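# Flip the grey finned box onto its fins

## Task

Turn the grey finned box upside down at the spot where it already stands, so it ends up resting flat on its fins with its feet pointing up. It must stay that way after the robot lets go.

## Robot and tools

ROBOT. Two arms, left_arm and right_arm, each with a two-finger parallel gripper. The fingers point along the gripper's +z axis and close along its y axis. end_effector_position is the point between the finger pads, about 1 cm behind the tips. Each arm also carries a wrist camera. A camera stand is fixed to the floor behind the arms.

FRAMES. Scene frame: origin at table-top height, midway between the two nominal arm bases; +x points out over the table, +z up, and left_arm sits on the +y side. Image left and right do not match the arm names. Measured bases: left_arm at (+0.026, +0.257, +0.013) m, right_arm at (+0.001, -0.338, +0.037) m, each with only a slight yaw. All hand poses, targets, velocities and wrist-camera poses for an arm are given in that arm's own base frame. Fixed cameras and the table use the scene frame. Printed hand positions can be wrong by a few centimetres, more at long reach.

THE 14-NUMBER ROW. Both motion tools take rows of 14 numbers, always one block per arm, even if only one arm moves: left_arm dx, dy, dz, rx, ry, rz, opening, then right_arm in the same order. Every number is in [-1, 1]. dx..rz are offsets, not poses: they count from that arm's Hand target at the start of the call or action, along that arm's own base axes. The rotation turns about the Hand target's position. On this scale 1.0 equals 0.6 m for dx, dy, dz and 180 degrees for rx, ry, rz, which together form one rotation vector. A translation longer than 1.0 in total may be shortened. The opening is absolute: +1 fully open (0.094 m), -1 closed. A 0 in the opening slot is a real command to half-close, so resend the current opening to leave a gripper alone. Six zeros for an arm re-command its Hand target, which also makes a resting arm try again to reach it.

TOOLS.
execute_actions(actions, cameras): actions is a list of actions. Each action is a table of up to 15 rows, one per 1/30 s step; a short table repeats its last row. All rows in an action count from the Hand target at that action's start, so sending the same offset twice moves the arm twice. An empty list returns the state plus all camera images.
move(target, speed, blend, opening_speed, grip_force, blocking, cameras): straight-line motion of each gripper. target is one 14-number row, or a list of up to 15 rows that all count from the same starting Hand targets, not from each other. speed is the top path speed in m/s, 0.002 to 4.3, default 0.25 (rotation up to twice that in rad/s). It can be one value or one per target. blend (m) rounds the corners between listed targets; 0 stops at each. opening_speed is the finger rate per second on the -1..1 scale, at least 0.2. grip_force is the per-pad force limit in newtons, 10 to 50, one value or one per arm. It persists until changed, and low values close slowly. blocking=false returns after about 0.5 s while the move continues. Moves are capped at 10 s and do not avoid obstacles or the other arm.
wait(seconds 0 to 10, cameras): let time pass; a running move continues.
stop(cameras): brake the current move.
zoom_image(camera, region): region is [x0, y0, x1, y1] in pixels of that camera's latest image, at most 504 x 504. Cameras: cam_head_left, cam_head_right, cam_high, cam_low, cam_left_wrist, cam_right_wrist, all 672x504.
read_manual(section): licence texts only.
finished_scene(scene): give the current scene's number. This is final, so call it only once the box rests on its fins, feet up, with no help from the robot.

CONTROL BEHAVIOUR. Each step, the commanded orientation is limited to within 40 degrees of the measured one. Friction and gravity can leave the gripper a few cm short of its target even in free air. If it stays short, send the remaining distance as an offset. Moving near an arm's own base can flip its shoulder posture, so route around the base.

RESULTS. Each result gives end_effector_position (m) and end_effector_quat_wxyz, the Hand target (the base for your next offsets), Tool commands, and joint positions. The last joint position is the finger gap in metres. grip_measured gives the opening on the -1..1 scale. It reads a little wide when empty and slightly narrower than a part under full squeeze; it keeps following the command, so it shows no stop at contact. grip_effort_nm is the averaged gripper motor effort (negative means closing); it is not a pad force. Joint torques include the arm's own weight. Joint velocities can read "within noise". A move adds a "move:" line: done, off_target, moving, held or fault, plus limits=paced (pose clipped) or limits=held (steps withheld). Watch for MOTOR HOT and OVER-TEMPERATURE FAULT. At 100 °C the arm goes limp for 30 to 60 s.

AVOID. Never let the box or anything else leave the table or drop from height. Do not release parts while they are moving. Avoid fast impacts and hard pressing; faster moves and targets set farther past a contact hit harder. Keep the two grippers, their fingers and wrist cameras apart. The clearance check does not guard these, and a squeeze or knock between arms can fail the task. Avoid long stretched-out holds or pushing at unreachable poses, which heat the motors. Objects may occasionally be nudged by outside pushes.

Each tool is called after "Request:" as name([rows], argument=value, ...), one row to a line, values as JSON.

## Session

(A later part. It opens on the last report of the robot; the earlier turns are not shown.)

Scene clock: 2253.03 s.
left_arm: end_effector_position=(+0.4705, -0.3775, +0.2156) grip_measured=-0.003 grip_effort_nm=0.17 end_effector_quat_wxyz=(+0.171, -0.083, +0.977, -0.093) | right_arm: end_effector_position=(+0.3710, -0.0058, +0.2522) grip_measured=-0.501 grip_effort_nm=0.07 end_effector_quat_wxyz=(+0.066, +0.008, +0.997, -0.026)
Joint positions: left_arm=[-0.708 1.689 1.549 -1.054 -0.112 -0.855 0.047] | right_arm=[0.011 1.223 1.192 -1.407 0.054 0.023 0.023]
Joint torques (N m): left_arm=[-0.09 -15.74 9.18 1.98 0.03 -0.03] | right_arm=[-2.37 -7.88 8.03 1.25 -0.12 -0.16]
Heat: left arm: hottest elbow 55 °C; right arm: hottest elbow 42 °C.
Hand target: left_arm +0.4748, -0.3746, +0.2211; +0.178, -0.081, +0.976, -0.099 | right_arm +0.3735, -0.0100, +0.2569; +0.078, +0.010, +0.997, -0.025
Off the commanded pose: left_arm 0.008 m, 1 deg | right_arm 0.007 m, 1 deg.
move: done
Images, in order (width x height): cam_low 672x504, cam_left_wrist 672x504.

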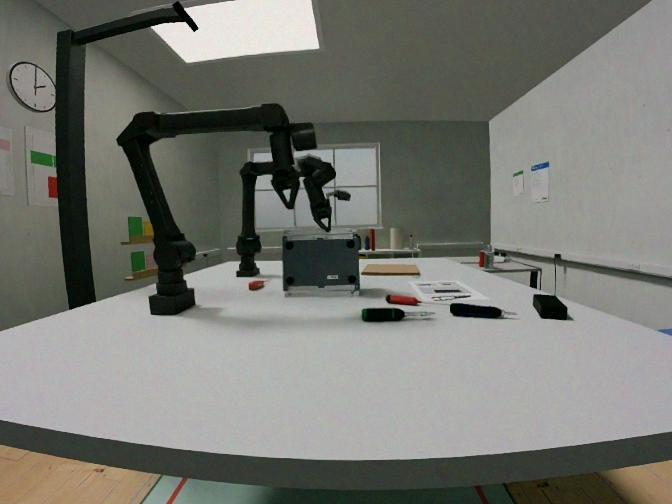

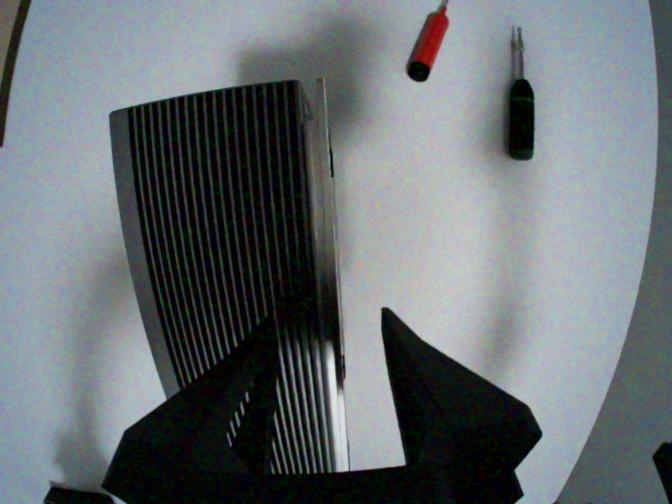

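Request:
execute_actions(actions=[], cameras=["cam_low","cam_left_wrist","cam_head_right"])

Request:
zoom_image(camera="cam_low", region=[240, 170, 400, 310])

Request:
zoom_image(camera="cam_left_wrist", region=[200, 200, 500, 460])

Scene clock: 2288.10 s.
left_arm: end_effector_position=(+0.4705, -0.3775, +0.2156) grip_measured=-0.003 grip_effort_nm=0.17 end_effector_quat_wxyz=(+0.171, -0.082, +0.977, -0.093) | right_arm: end_effector_position=(+0.3710, -0.0058, +0.2522) grip_measured=-0.501 grip_effort_nm=0.07 end_effector_quat_wxyz=(+0.066, +0.008, +0.997, -0.026)
Joint positions: left_arm=[-0.708 1.689 1.549 -1.054 -0.111 -0.855 0.047] | right_arm=[0.011 1.223 1.192 -1.407 0.054 0.023 0.023]
Joint velocities: within noise
Joint torques (N m): left_arm=[-0.03 -15.74 9.18 1.91 0.05 -0.05] | right_arm=[-1.79 -8.23 8.16 1.33 -0.18 -0.16]
Heat: left arm: hottest elbow 53 °C; right arm: hottest elbow 42 °C.
Hand target: left_arm +0.4747, -0.3747, +0.2210; +0.178, -0.081, +0.976, -0.099 | right_arm +0.3735, -0.0100, +0.2569; +0.078, +0.010, +0.997, -0.025
Tool commands: left_gripper/opening=+0.0 right_gripper/opening=-0.5
Off the commanded pose: left_arm 0.008 m, 1 deg | right_arm 0.007 m, 1 deg.
Images, in order (width x height): cam_head_right 672x504, cam_low 672x504, cam_left_wrist 672x504.

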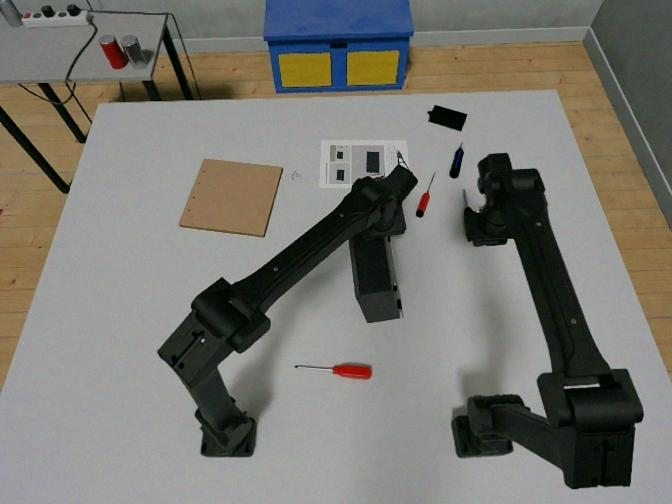

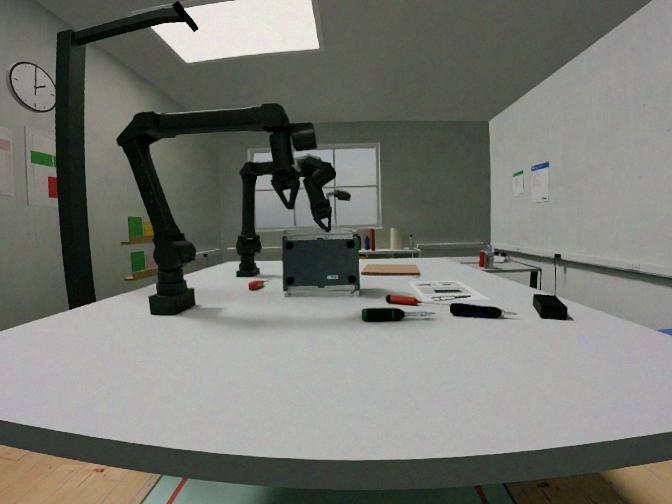

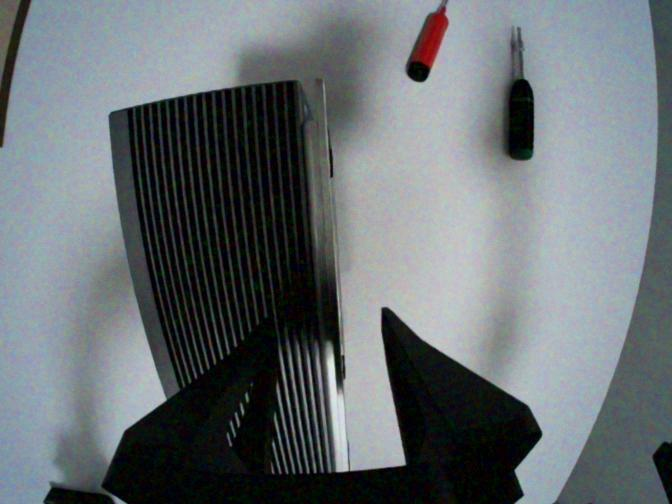

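Scaled by 3.150.

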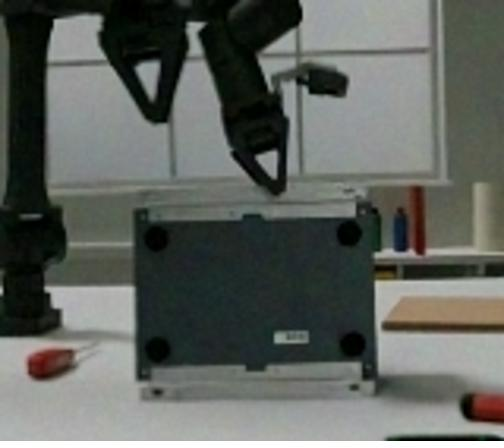

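Scaled by 1.680 from the camera's 672x504 image, which has a finer 960x720 frame.

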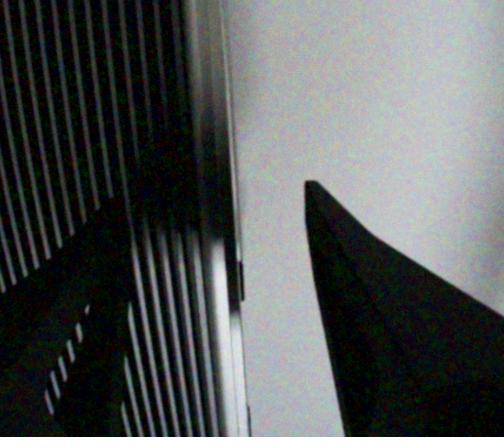

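Request:
move(target=[0.0035, -0.0018, -0.0095, 0, 0, 0, 0.0, 0, 0, 0, 0, 0, 0, -0.5], speed=0.02, cameras=["cam_low","cam_left_wrist"])

Request:
zoom_image(camera="cam_low", region=[240, 170, 400, 310])

Request:
zoom_image(camera="cam_left_wrist", region=[200, 200, 500, 460])

Scene clock: 2298.87 s.
left_arm: end_effector_position=(+0.4716, -0.3786, +0.2146) grip_measured=-0.003 grip_effort_nm=0.17 end_effector_quat_wxyz=(+0.174, -0.082, +0.977, -0.096) | right_arm: end_effector_position=(+0.3710, -0.0058, +0.2522) grip_measured=-0.501 grip_effort_nm=0.07 end_effector_quat_wxyz=(+0.066, +0.008, +0.997, -0.026)
Joint positions: left_arm=[-0.708 1.689 1.544 -1.042 -0.111 -0.854 0.047] | right_arm=[0.011 1.223 1.192 -1.407 0.054 0.023 0.023]
Joint torques (N m): left_arm=[0.09 -15.21 9.21 1.88 0.05 -0.05] | right_arm=[-1.67 -8.23 8.2 1.31 -0.13 -0.11]
Heat: left arm: hottest elbow 52 °C; right arm: hottest elbow 42 °C.
Hand target: left_arm +0.4769, -0.3758, +0.2155; +0.178, -0.081, +0.976, -0.099 | right_arm +0.3735, -0.0100, +0.2569; +0.078, +0.010, +0.997, -0.025
Off the commanded pose: left_arm 0.006 m, 1 deg | right_arm 0.007 m, 1 deg.
move: done
Images, in order (width x height): cam_low 672x504, cam_left_wrist 672x504.

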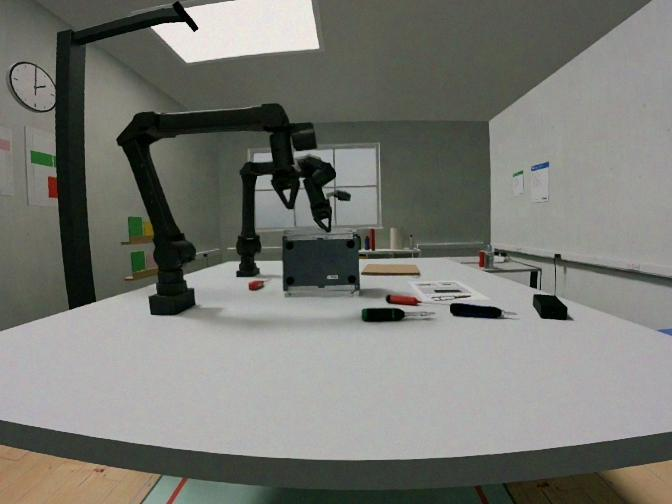

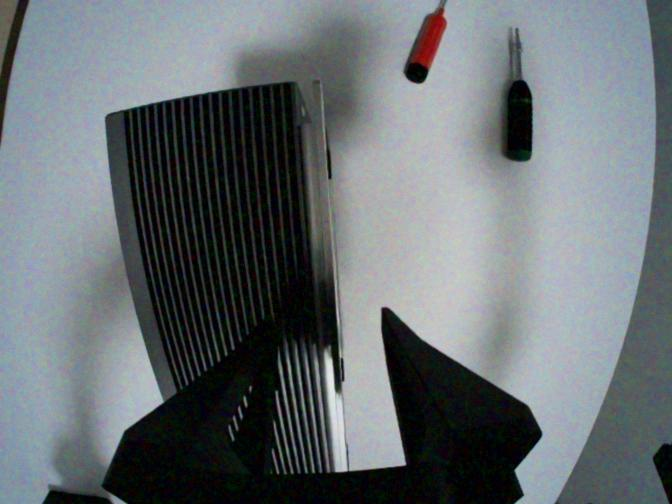

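Scaled by 3.150.

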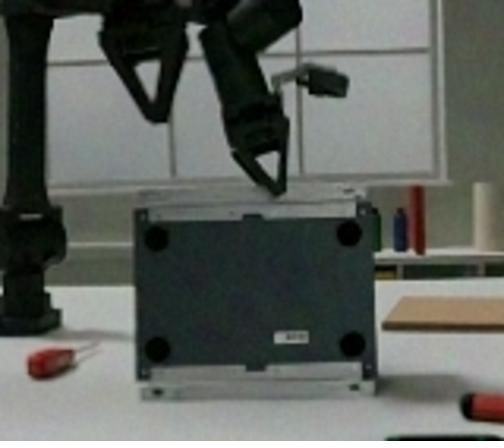

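Scaled by 1.680 from the camera's 672x504 image, which has a finer 960x720 frame.

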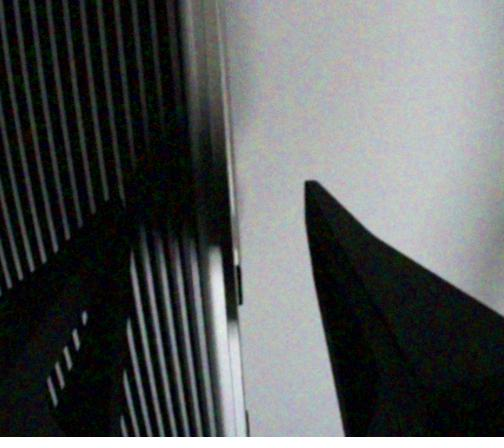

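Request:
move(target=[0.0025, -0.0010, -0.011, 0, 0, 0, 0.0, 0, 0, 0, 0, 0, 0, -0.5], speed=0.04, cameras=["cam_low","cam_left_wrist"])

Request:
zoom_image(camera="cam_low", region=[240, 170, 400, 310])

Request:
zoom_image(camera="cam_left_wrist", region=[200, 200, 500, 460])

Scene clock: 2304.50 s.
left_arm: end_effector_position=(+0.4728, -0.3788, +0.2119) grip_measured=-0.003 grip_effort_nm=0.17 end_effector_quat_wxyz=(+0.176, -0.082, +0.976, -0.098) | right_arm: end_effector_position=(+0.3710, -0.0058, +0.2522) grip_measured=-0.501 grip_effort_nm=0.07 end_effector_quat_wxyz=(+0.066, +0.008, +0.997, -0.026)
Joint positions: left_arm=[-0.706 1.689 1.536 -1.026 -0.111 -0.853 0.047] | right_arm=[0.011 1.223 1.192 -1.407 0.054 0.023 0.023]
Joint torques (N m): left_arm=[0.03 -14.62 9.16 1.94 0.05 -0.04] | right_arm=[-1.79 -8.12 8.2 1.2 -0.14 -0.16]
Heat: left arm: hottest elbow 52 °C; right arm: hottest elbow 42 °C.
Hand target: left_arm +0.4784, -0.3763, +0.2088; +0.178, -0.081, +0.976, -0.099 | right_arm +0.3735, -0.0100, +0.2569; +0.078, +0.010, +0.997, -0.025
Off the commanded pose: left_arm 0.007 m, 0 deg | right_arm 0.007 m, 1 deg.
move: done
Images, in order (width x height): cam_low 672x504, cam_left_wrist 672x504.

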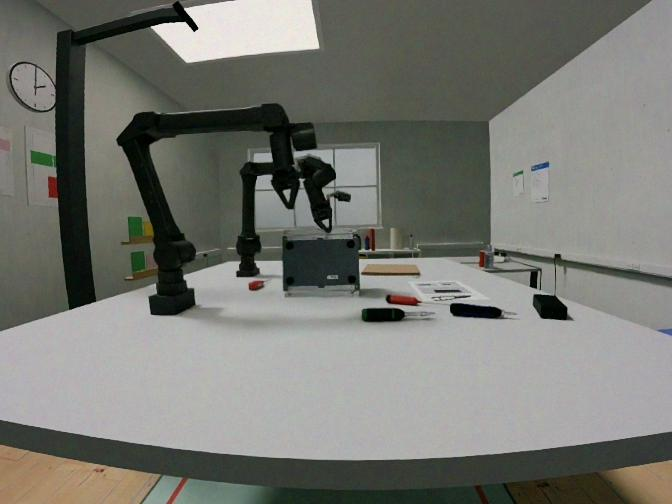

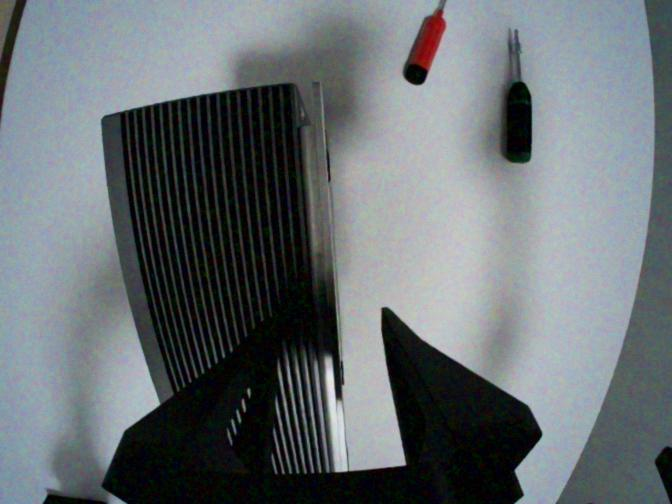

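Scaled by 3.150.

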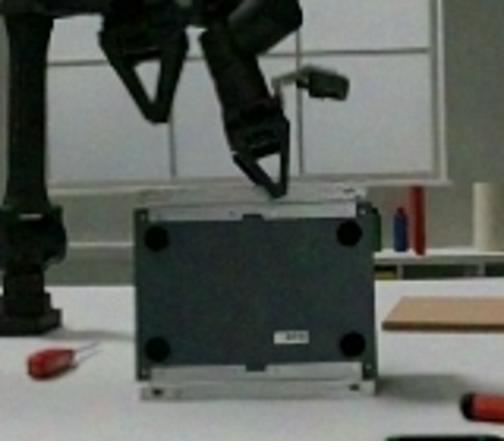

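Scaled by 1.680 from the camera's 672x504 image, which has a finer 960x720 frame.

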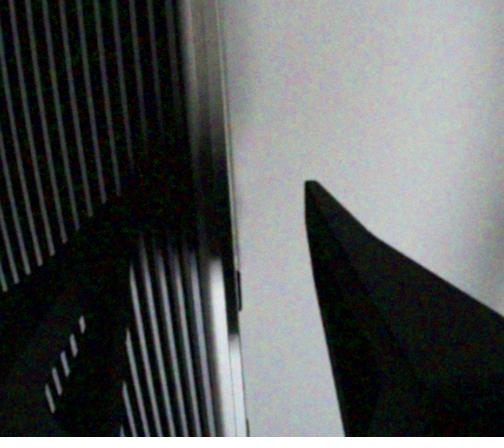

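Request:
move(target=[0.001, -0.0005, -0.007, 0, 0, 0, 0.0, 0, 0, 0, 0, 0, 0, -0.5], speed=0.04, cameras=["cam_low","cam_left_wrist"])

Request:
zoom_image(camera="cam_low", region=[280, 180, 370, 250])

Request:
zoom_image(camera="cam_left_wrist", region=[200, 200, 500, 460])

Scene clock: 2316.73 s.
left_arm: end_effector_position=(+0.4739, -0.3795, +0.2111) grip_measured=-0.003 grip_effort_nm=0.17 end_effector_quat_wxyz=(+0.178, -0.082, +0.975, -0.100) | right_arm: end_effector_position=(+0.3710, -0.0058, +0.2522) grip_measured=-0.501 grip_effort_nm=0.07 end_effector_quat_wxyz=(+0.066, +0.008, +0.997, -0.026)
Joint positions: left_arm=[-0.706 1.689 1.532 -1.016 -0.111 -0.852 0.047] | right_arm=[0.011 1.223 1.192 -1.407 0.054 0.023 0.023]
Joint torques (N m): left_arm=[0.03 -14.27 8.98 1.94 0.06 -0.06] | right_arm=[-1.79 -7.65 8.09 1.35 -0.13 -0.14]
Heat: left arm: hottest elbow 51 °C; right arm: hottest elbow 42 °C.
Hand target: left_arm +0.4790, -0.3766, +0.2046; +0.178, -0.081, +0.976, -0.099 | right_arm +0.3735, -0.0100, +0.2569; +0.078, +0.010, +0.997, -0.025
Off the commanded pose: left_arm 0.009 m, 0 deg | right_arm 0.007 m, 1 deg.
move: done
Images, in order (width x height): cam_low 672x504, cam_left_wrist 672x504.

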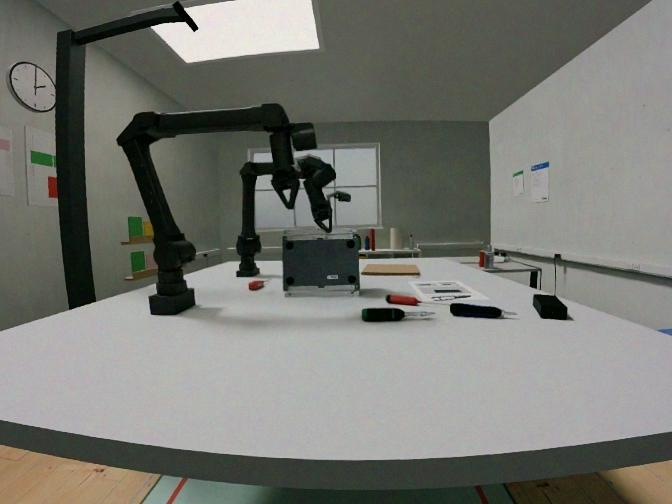

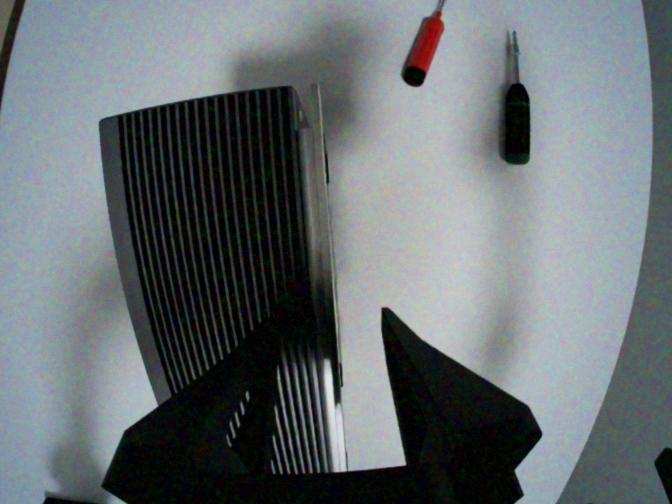

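Scaled by 5.600.

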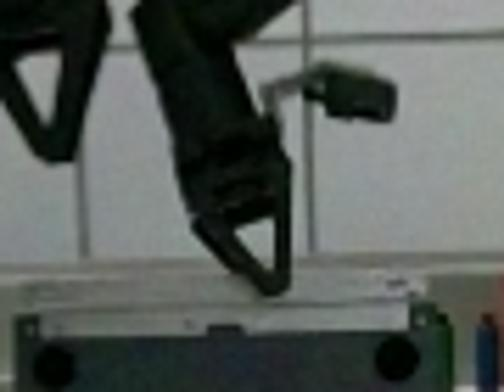

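Scaled by 1.680 from the camera's 672x504 image, which has a finer 960x720 frame.

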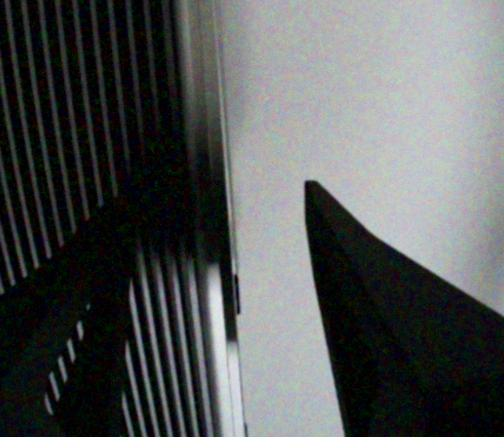

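Request:
move(target=[0, 0, 0, 0, 0, 0, -0.96, 0, 0, 0, 0, 0, 0, -0.5], grip_force=[14, 50], cameras=["cam_low","cam_left_wrist"])

Request:
zoom_image(camera="cam_low", region=[280, 180, 370, 250])

Request:
zoom_image(camera="cam_left_wrist", region=[200, 200, 500, 460])

Scene clock: 2325.63 s.
left_arm: end_effector_position=(+0.4731, -0.3733, +0.2085) grip_measured=-0.462 grip_effort_nm=-0.34 end_effector_quat_wxyz=(+0.175, -0.082, +0.977, -0.095) | right_arm: end_effector_position=(+0.3710, -0.0058, +0.2522) grip_measured=-0.501 grip_effort_nm=0.07 end_effector_quat_wxyz=(+0.066, +0.008, +0.997, -0.026)
Joint positions: left_arm=[-0.699 1.685 1.523 -1.023 -0.111 -0.846 0.025] | right_arm=[0.011 1.223 1.192 -1.407 0.054 0.023 0.023]
Joint torques (N m): left_arm=[-0.5 -14.04 9.61 2.24 0.08 -0.14] | right_arm=[-1.61 -8.41 8.08 1.11 -0.17 -0.11]
Heat: left arm: hottest elbow 51 °C; right arm: hottest elbow 42 °C.
Hand target: left_arm +0.4790, -0.3766, +0.2047; +0.178, -0.081, +0.976, -0.099 | right_arm +0.3735, -0.0100, +0.2569; +0.078, +0.010, +0.997, -0.025
Off the commanded pose: left_arm 0.008 m, 1 deg | right_arm 0.007 m, 1 deg.
grip_force (N): 14, 50
move: done
Images, in order (width x height): cam_low 672x504, cam_left_wrist 672x504.

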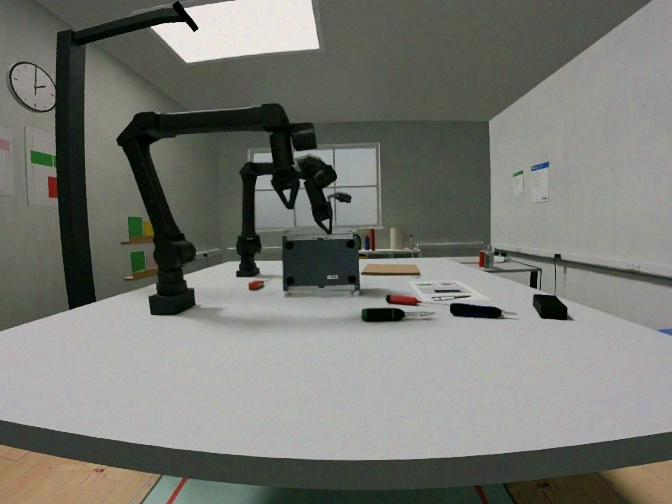

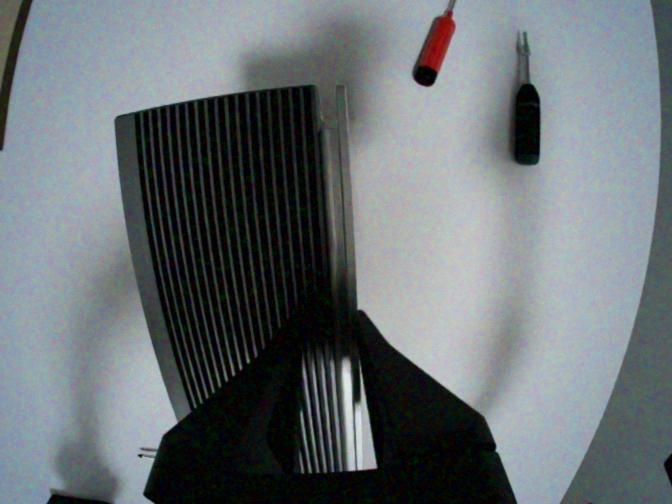

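Scaled by 5.600.

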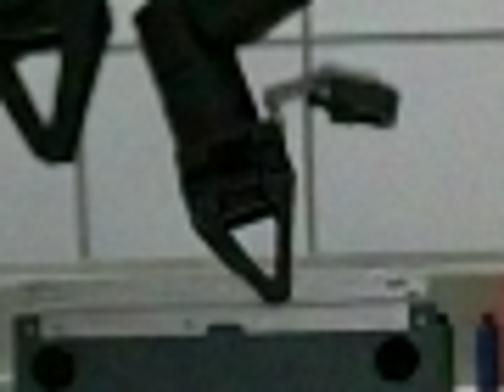

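Scaled by 1.680 from the camera's 672x504 image, which has a finer 960x720 frame.

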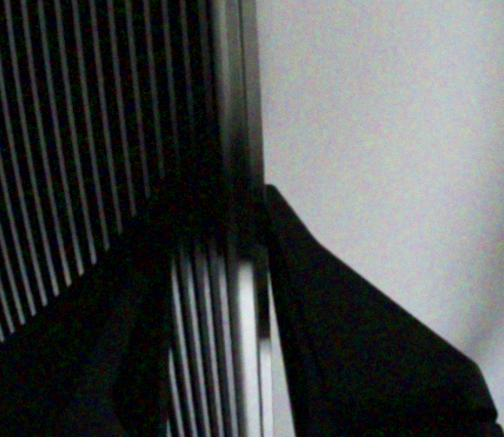

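Request:
wait(seconds=2)

Scene clock: 2336.23 s.
left_arm: end_effector_position=(+0.4731, -0.3733, +0.2085) grip_measured=-0.463 grip_effort_nm=-0.34 end_effector_quat_wxyz=(+0.175, -0.082, +0.977, -0.095) | right_arm: end_effector_position=(+0.3710, -0.0058, +0.2522) grip_measured=-0.501 grip_effort_nm=0.07 end_effector_quat_wxyz=(+0.066, +0.008, +0.997, -0.026)
Joint positions: left_arm=[-0.699 1.685 1.523 -1.023 -0.111 -0.845 0.025] | right_arm=[0.011 1.223 1.192 -1.407 0.054 0.023 0.023]
Joint torques (N m): left_arm=[-0.44 -13.98 9.58 2.19 0.07 -0.12] | right_arm=[-1.85 -8.35 8.1 1.33 -0.11 -0.16]
Heat: left arm: hottest elbow 50 °C; right arm: hottest elbow 42 °C.
Hand target: left_arm +0.4790, -0.3766, +0.2047; +0.178, -0.081, +0.976, -0.099 | right_arm +0.3735, -0.0100, +0.2569; +0.078, +0.010, +0.997, -0.025
Tool commands: left_gripper/opening=-0.96 right_gripper/opening=-0.5
Off the commanded pose: left_arm 0.008 m, 1 deg | right_arm 0.007 m, 1 deg.
grip_force (N): 14, 50
wait: 2.00 s; at rest from the start

Request:
move(target=[0, 0, 0, 0, 0, 0, 0.0, 0, 0, 0, 0, 0, 0, -0.5], opening_speed=0.4, grip_force=[50, 50])

Request:
move(target=[-0.003, 0.0018, 0.0185, 0, 0, 0, 0.0, 0, 0, 0, 0, 0, 0, -0.5], speed=0.03, cameras=["cam_low","cam_left_wrist","cam_head_right"])

Request:
zoom_image(camera="cam_low", region=[280, 180, 370, 250])

Request:
zoom_image(camera="cam_left_wrist", region=[200, 200, 500, 460])

Scene clock: 2350.07 s.
left_arm: end_effector_position=(+0.4756, -0.3766, +0.2101) grip_measured=-0.004 grip_effort_nm=0.17 end_effector_quat_wxyz=(+0.180, -0.082, +0.975, -0.102) | right_arm: end_effector_position=(+0.3710, -0.0058, +0.2522) grip_measured=-0.501 grip_effort_nm=0.07 end_effector_quat_wxyz=(+0.066, +0.008, +0.997, -0.026)
Joint positions: left_arm=[-0.7 1.685 1.523 -1.005 -0.107 -0.845 0.047] | right_arm=[0.011 1.223 1.192 -1.407 0.054 0.023 0.023]
Joint torques (N m): left_arm=[-0.38 -14.04 9.63 1.55 -0.08 -0.11] | right_arm=[-1.44 -8.18 8.16 1.35 -0.13 -0.14]
Heat: left arm: hottest elbow 49 °C; right arm: hottest elbow 42 °C.
Hand target: left_arm +0.4789, -0.3768, +0.2047; +0.178, -0.081, +0.976, -0.099 | right_arm +0.3735, -0.0100, +0.2569; +0.078, +0.010, +0.997, -0.025
Off the commanded pose: left_arm 0.006 m, 0 deg | right_arm 0.007 m, 1 deg.
move: done

Scene clock: 2350.93 s.
left_arm: end_effector_position=(+0.4749, -0.3760, +0.2097) grip_measured=-0.003 grip_effort_nm=0.18 end_effector_quat_wxyz=(+0.178, -0.082, +0.975, -0.101) | right_arm: end_effector_position=(+0.3710, -0.0058, +0.2522) grip_measured=-0.501 grip_effort_nm=0.07 end_effector_quat_wxyz=(+0.066, +0.008, +0.997, -0.026)
Joint positions: left_arm=[-0.7 1.685 1.523 -1.01 -0.107 -0.845 0.047] | right_arm=[0.011 1.223 1.192 -1.407 0.054 0.023 0.023]
Joint torques (N m): left_arm=[-0.5 -14.74 10.93 0.68 -0.1 -0.13] | right_arm=[-1.61 -7.59 8.32 1.28 -0.09 -0.13]
Heat: left arm: hottest elbow 49 °C; right arm: hottest elbow 42 °C.
Hand target: left_arm +0.4771, -0.3757, +0.2158; +0.178, -0.081, +0.976, -0.099 | right_arm +0.3735, -0.0100, +0.2569; +0.078, +0.010, +0.997, -0.025
Off the commanded pose: left_arm 0.007 m, 0 deg | right_arm 0.007 m, 1 deg.
move: done
Images, in order (width x height): cam_head_right 672x504, cam_low 672x504, cam_left_wrist 672x504.

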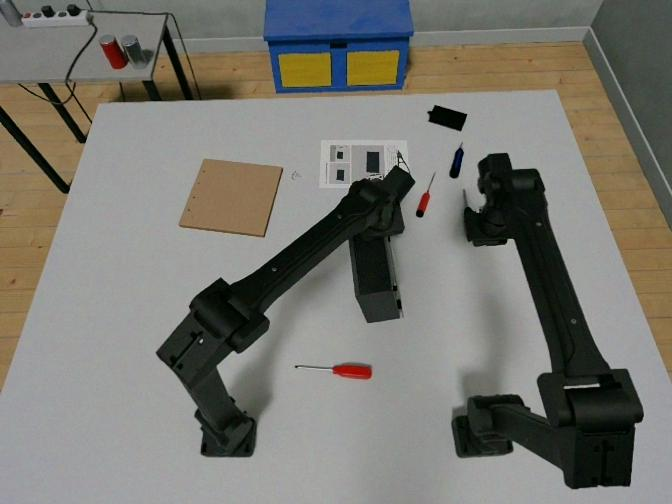

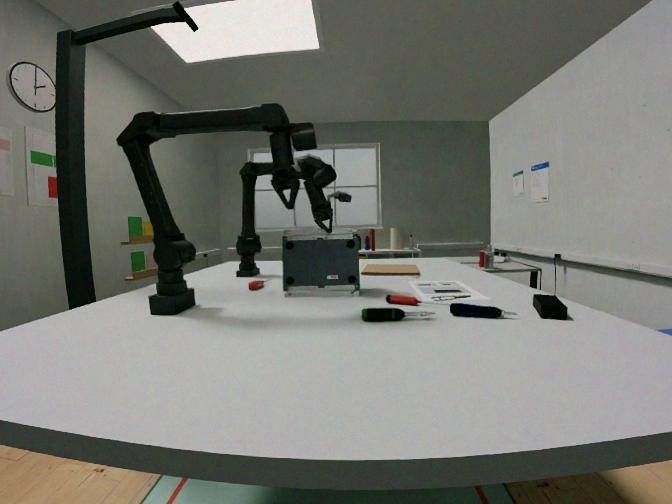

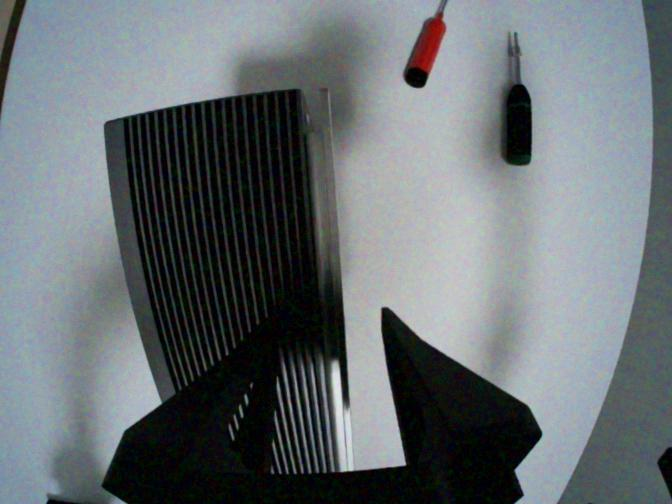

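Scaled by 5.600.

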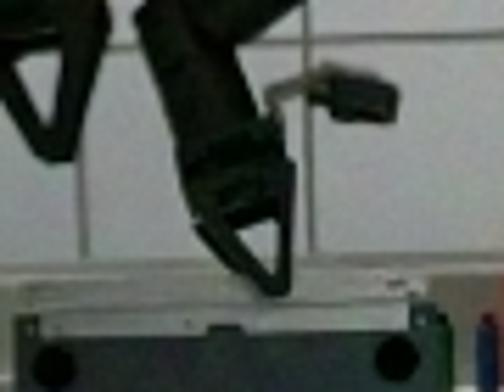

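Scaled by 1.680 from the camera's 672x504 image, which has a finer 960x720 frame.

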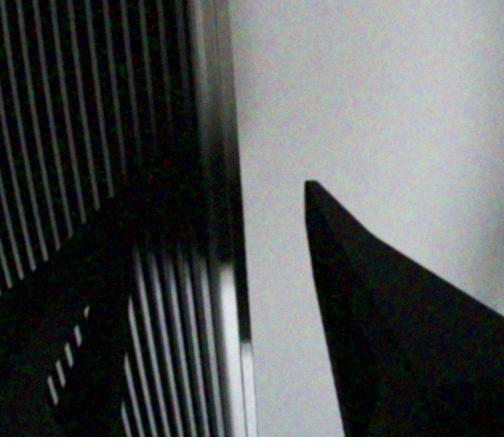

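Request:
move(target=[-0.003, -0.006, 0.0155, 0, 0, 0, 0.0, 0, 0, 0, 0, 0, 0, -0.5], speed=0.04, cameras=["cam_low","cam_left_wrist"])

Request:
zoom_image(camera="cam_low", region=[280, 180, 370, 250])

Request:
zoom_image(camera="cam_left_wrist", region=[200, 200, 500, 460])

Scene clock: 2359.53 s.
left_arm: end_effector_position=(+0.4703, -0.3715, +0.2083) grip_measured=-0.003 grip_effort_nm=0.17 end_effector_quat_wxyz=(+0.170, -0.082, +0.978, -0.090) | right_arm: end_effector_position=(+0.3710, -0.0058, +0.2522) grip_measured=-0.501 grip_effort_nm=0.07 end_effector_quat_wxyz=(+0.066, +0.008, +0.997, -0.026)
Joint positions: left_arm=[-0.7 1.684 1.525 -1.04 -0.109 -0.845 0.047] | right_arm=[0.011 1.223 1.192 -1.407 0.054 0.023 0.023]
Joint torques (N m): left_arm=[-1.2 -14.8 12.49 0.95 -0.1 -0.2] | right_arm=[-1.96 -8.06 8.02 1.35 -0.11 -0.12]
Heat: left arm: hottest elbow 49 °C; right arm: hottest elbow 42 °C.
Hand target: left_arm +0.4754, -0.3793, +0.2250; +0.178, -0.081, +0.976, -0.099 | right_arm +0.3735, -0.0100, +0.2569; +0.078, +0.010, +0.997, -0.025
Off the commanded pose: left_arm 0.019 m, 1 deg | right_arm 0.007 m, 1 deg.
move: off_target (left_arm)
Images, in order (width x height): cam_low 672x504, cam_left_wrist 672x504.

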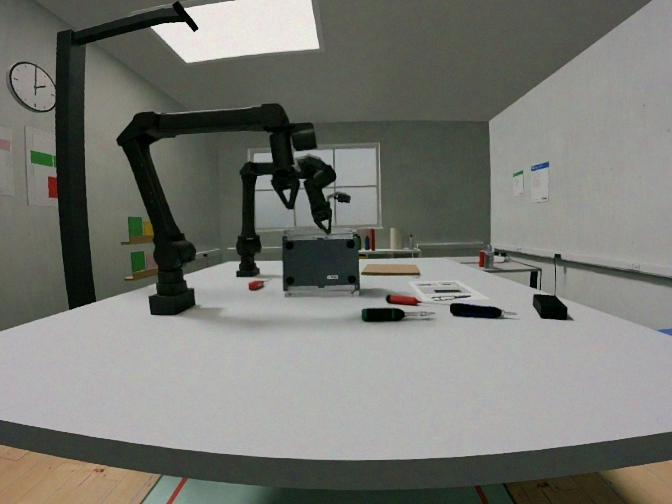

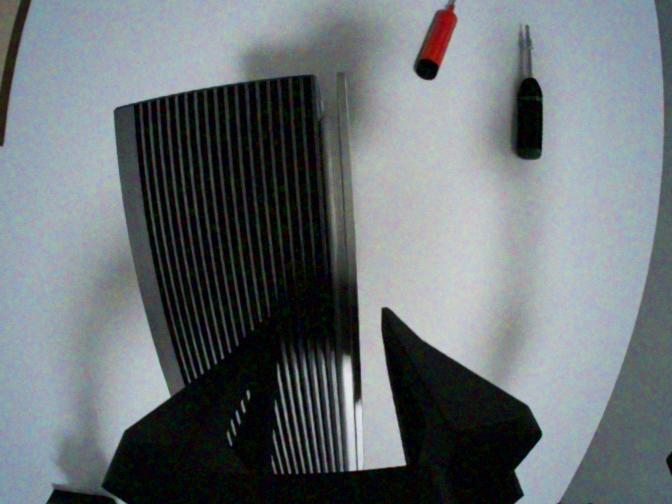

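Scaled by 5.600.

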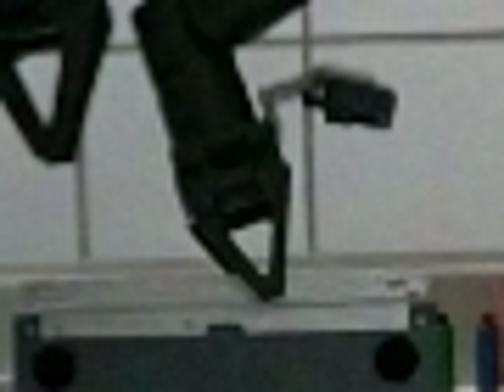

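Scaled by 1.680 from the camera's 672x504 image, which has a finer 960x720 frame.

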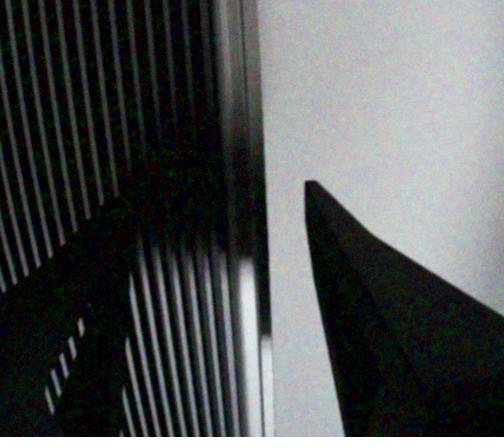

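Request:
move(target=[0, 0, 0.015, 0, 0, 0, 0.0, 0, 0, 0, 0, 0, 0, -0.5], speed=0.05, cameras=["cam_low","cam_left_wrist"])

Request:
zoom_image(camera="cam_low", region=[280, 180, 370, 250])

Request:
zoom_image(camera="cam_left_wrist", region=[200, 200, 500, 460])

Scene clock: 2373.97 s.
left_arm: end_effector_position=(+0.4684, -0.3700, +0.2116) grip_measured=-0.003 grip_effort_nm=0.17 end_effector_quat_wxyz=(+0.165, -0.081, +0.979, -0.086) | right_arm: end_effector_position=(+0.3710, -0.0058, +0.2522) grip_measured=-0.501 grip_effort_nm=0.07 end_effector_quat_wxyz=(+0.066, +0.008, +0.997, -0.026)
Joint positions: left_arm=[-0.7 1.684 1.537 -1.065 -0.109 -0.845 0.047] | right_arm=[0.011 1.223 1.192 -1.407 0.054 0.023 0.023]
Joint torques (N m): left_arm=[-1.08 -15.03 12.97 0.94 -0.11 -0.2] | right_arm=[-2.02 -8.06 8.2 1.35 -0.11 -0.1]
Heat: left arm: hottest elbow 53 °C; right arm: hottest elbow 42 °C.
Hand target: left_arm +0.4753, -0.3793, +0.2339; +0.178, -0.081, +0.976, -0.099 | right_arm +0.3735, -0.0100, +0.2569; +0.078, +0.010, +0.997, -0.025
Off the commanded pose: left_arm 0.025 m, 2 deg | right_arm 0.007 m, 1 deg.
move: off_target (left_arm)
Images, in order (width x height): cam_low 672x504, cam_left_wrist 672x504.

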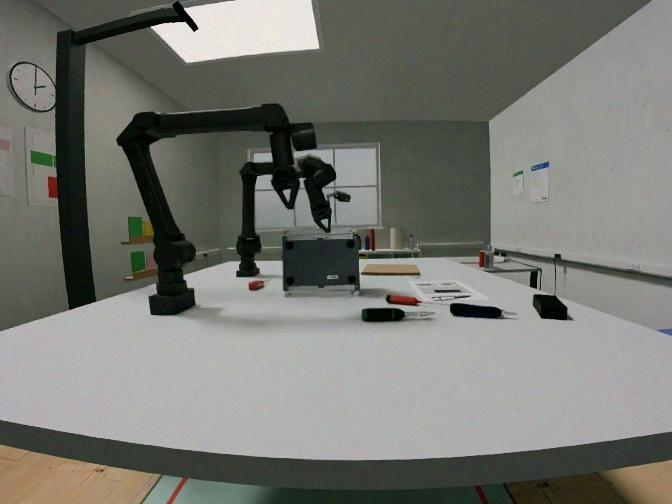

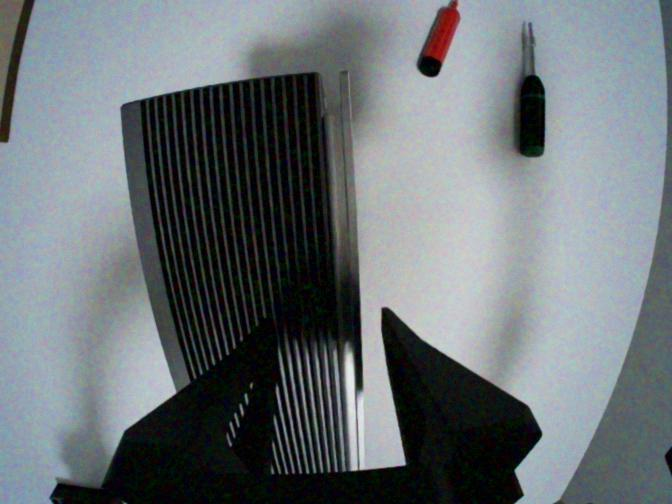

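Scaled by 5.600.

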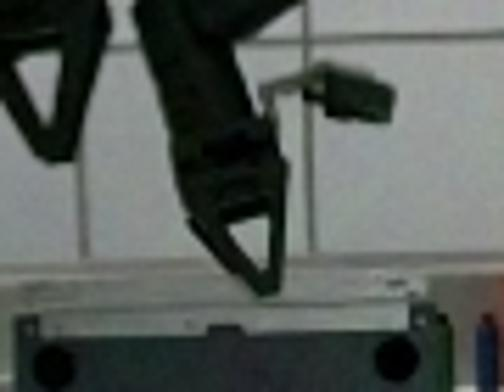

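Scaled by 1.680 from the camera's 672x504 image, which has a finer 960x720 frame.

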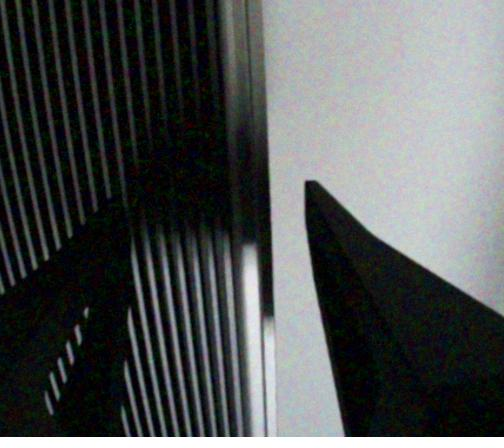

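Request:
move(target=[0.004, -0.010, 0.002, 0, 0, 0, 0.0, 0, 0, 0, 0, 0, 0, -0.5], speed=0.05, cameras=["cam_low","cam_left_wrist"])

Request:
zoom_image(camera="cam_low", region=[280, 180, 370, 250])

Request:
zoom_image(camera="cam_left_wrist", region=[200, 200, 500, 460])

Scene clock: 2385.37 s.
left_arm: end_effector_position=(+0.4710, -0.3739, +0.2215) grip_measured=-0.003 grip_effort_nm=0.17 end_effector_quat_wxyz=(+0.170, -0.081, +0.978, -0.091) | right_arm: end_effector_position=(+0.3710, -0.0058, +0.2522) grip_measured=-0.501 grip_effort_nm=0.07 end_effector_quat_wxyz=(+0.066, +0.008, +0.997, -0.026)
Joint positions: left_arm=[-0.702 1.684 1.56 -1.073 -0.109 -0.845 0.047] | right_arm=[0.011 1.223 1.192 -1.407 0.054 0.023 0.023]
Joint torques (N m): left_arm=[-1.44 -13.92 13.11 0.94 -0.17 -0.25] | right_arm=[-1.38 -8.41 8.28 1.14 -0.1 -0.13]
Heat: left arm: hottest elbow 56 °C; right arm: hottest elbow 42 °C.
Hand target: left_arm +0.4778, -0.3852, +0.2351; +0.178, -0.081, +0.976, -0.099 | right_arm +0.3735, -0.0100, +0.2569; +0.078, +0.010, +0.997, -0.025
Off the commanded pose: left_arm 0.019 m, 1 deg | right_arm 0.007 m, 1 deg.
move: off_target (left_arm)
Images, in order (width x height): cam_low 672x504, cam_left_wrist 672x504.

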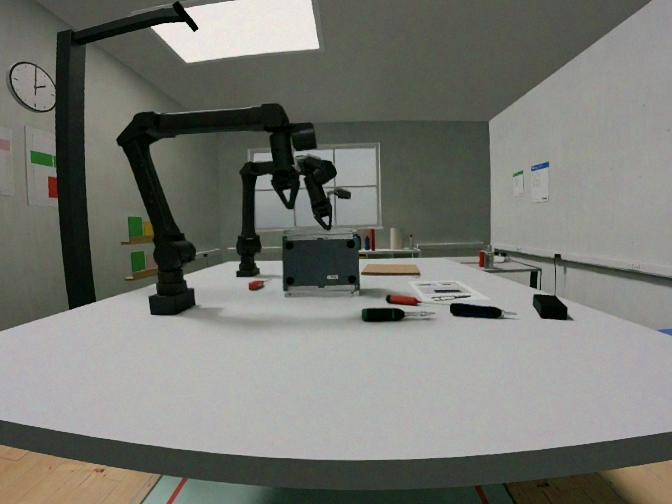

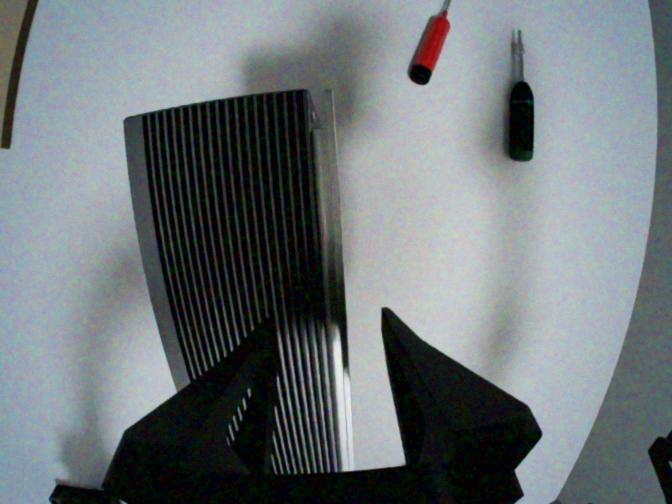

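Scaled by 5.600.

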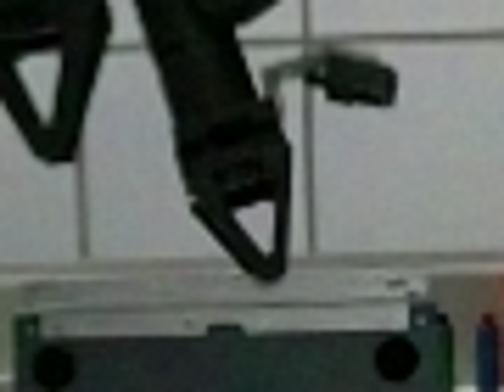

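Scaled by 1.680 from the camera's 672x504 image, which has a finer 960x720 frame.

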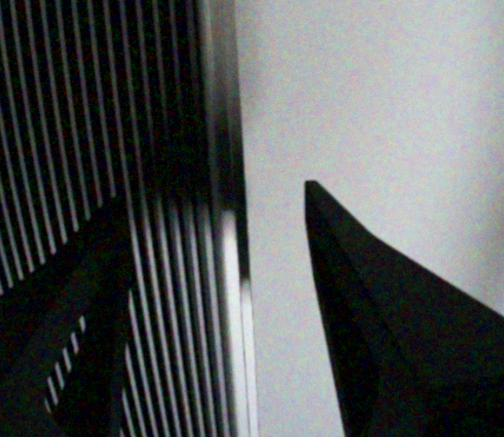

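Request:
move(target=[0.002, -0.007, -0.018, 0, 0, 0, 0.0, 0, 0, 0, 0, 0, 0, -0.5], speed=0.04, cameras=["cam_low","cam_left_wrist"])

Request:
zoom_image(camera="cam_low", region=[280, 180, 370, 250])

Request:
zoom_image(camera="cam_left_wrist", region=[200, 200, 500, 460])

Scene clock: 2394.27 s.
left_arm: end_effector_position=(+0.4703, -0.3748, +0.2215) grip_measured=-0.003 grip_effort_nm=0.17 end_effector_quat_wxyz=(+0.170, -0.080, +0.978, -0.091) | right_arm: end_effector_position=(+0.3710, -0.0058, +0.2522) grip_measured=-0.501 grip_effort_nm=0.07 end_effector_quat_wxyz=(+0.066, +0.008, +0.997, -0.026)
Joint positions: left_arm=[-0.704 1.684 1.56 -1.073 -0.111 -0.845 0.047] | right_arm=[0.011 1.223 1.192 -1.407 0.054 0.023 0.023]
Joint torques (N m): left_arm=[-1.32 -12.86 12.18 1.87 -0.18 -0.3] | right_arm=[-1.44 -8 8.23 1.31 -0.1 -0.15]
Heat: left arm: hottest elbow 57 °C; right arm: hottest elbow 42 °C.
Hand target: left_arm +0.4789, -0.3894, +0.2243; +0.178, -0.081, +0.976, -0.099 | right_arm +0.3735, -0.0100, +0.2569; +0.078, +0.010, +0.997, -0.025
Off the commanded pose: left_arm 0.017 m, 1 deg | right_arm 0.007 m, 1 deg.
move: off_target (left_arm)
Images, in order (width x height): cam_low 672x504, cam_left_wrist 672x504.

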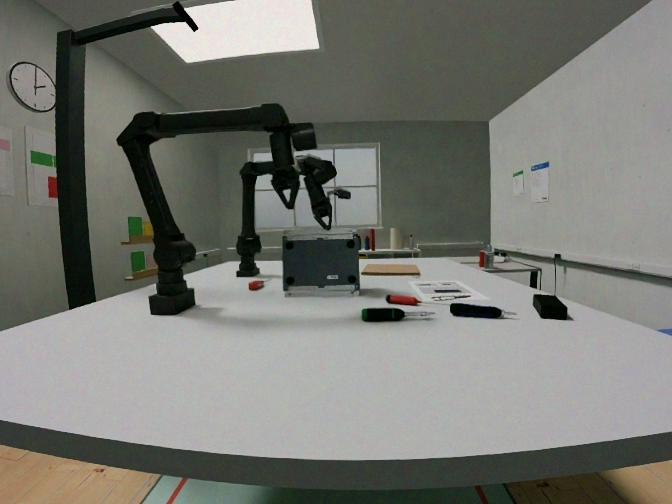

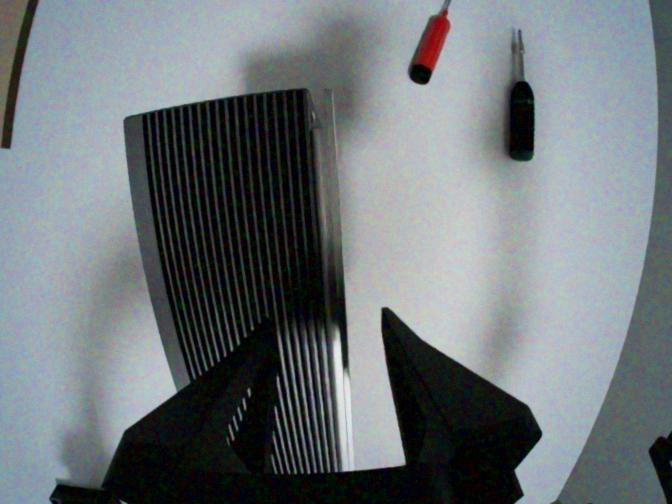

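Scaled by 5.600.

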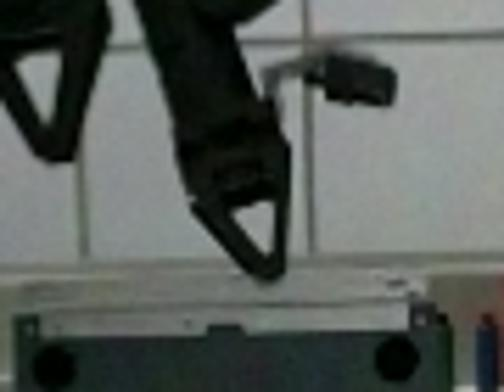

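Scaled by 1.680 from the camera's 672x504 image, which has a finer 960x720 frame.

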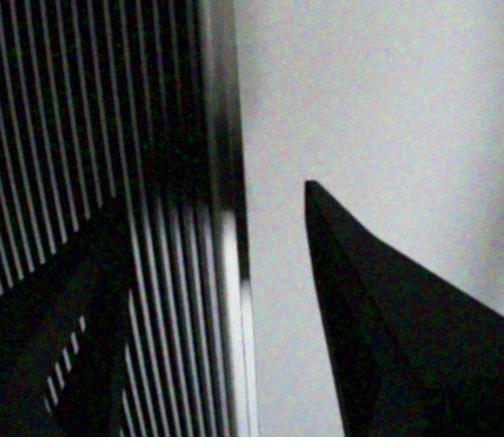

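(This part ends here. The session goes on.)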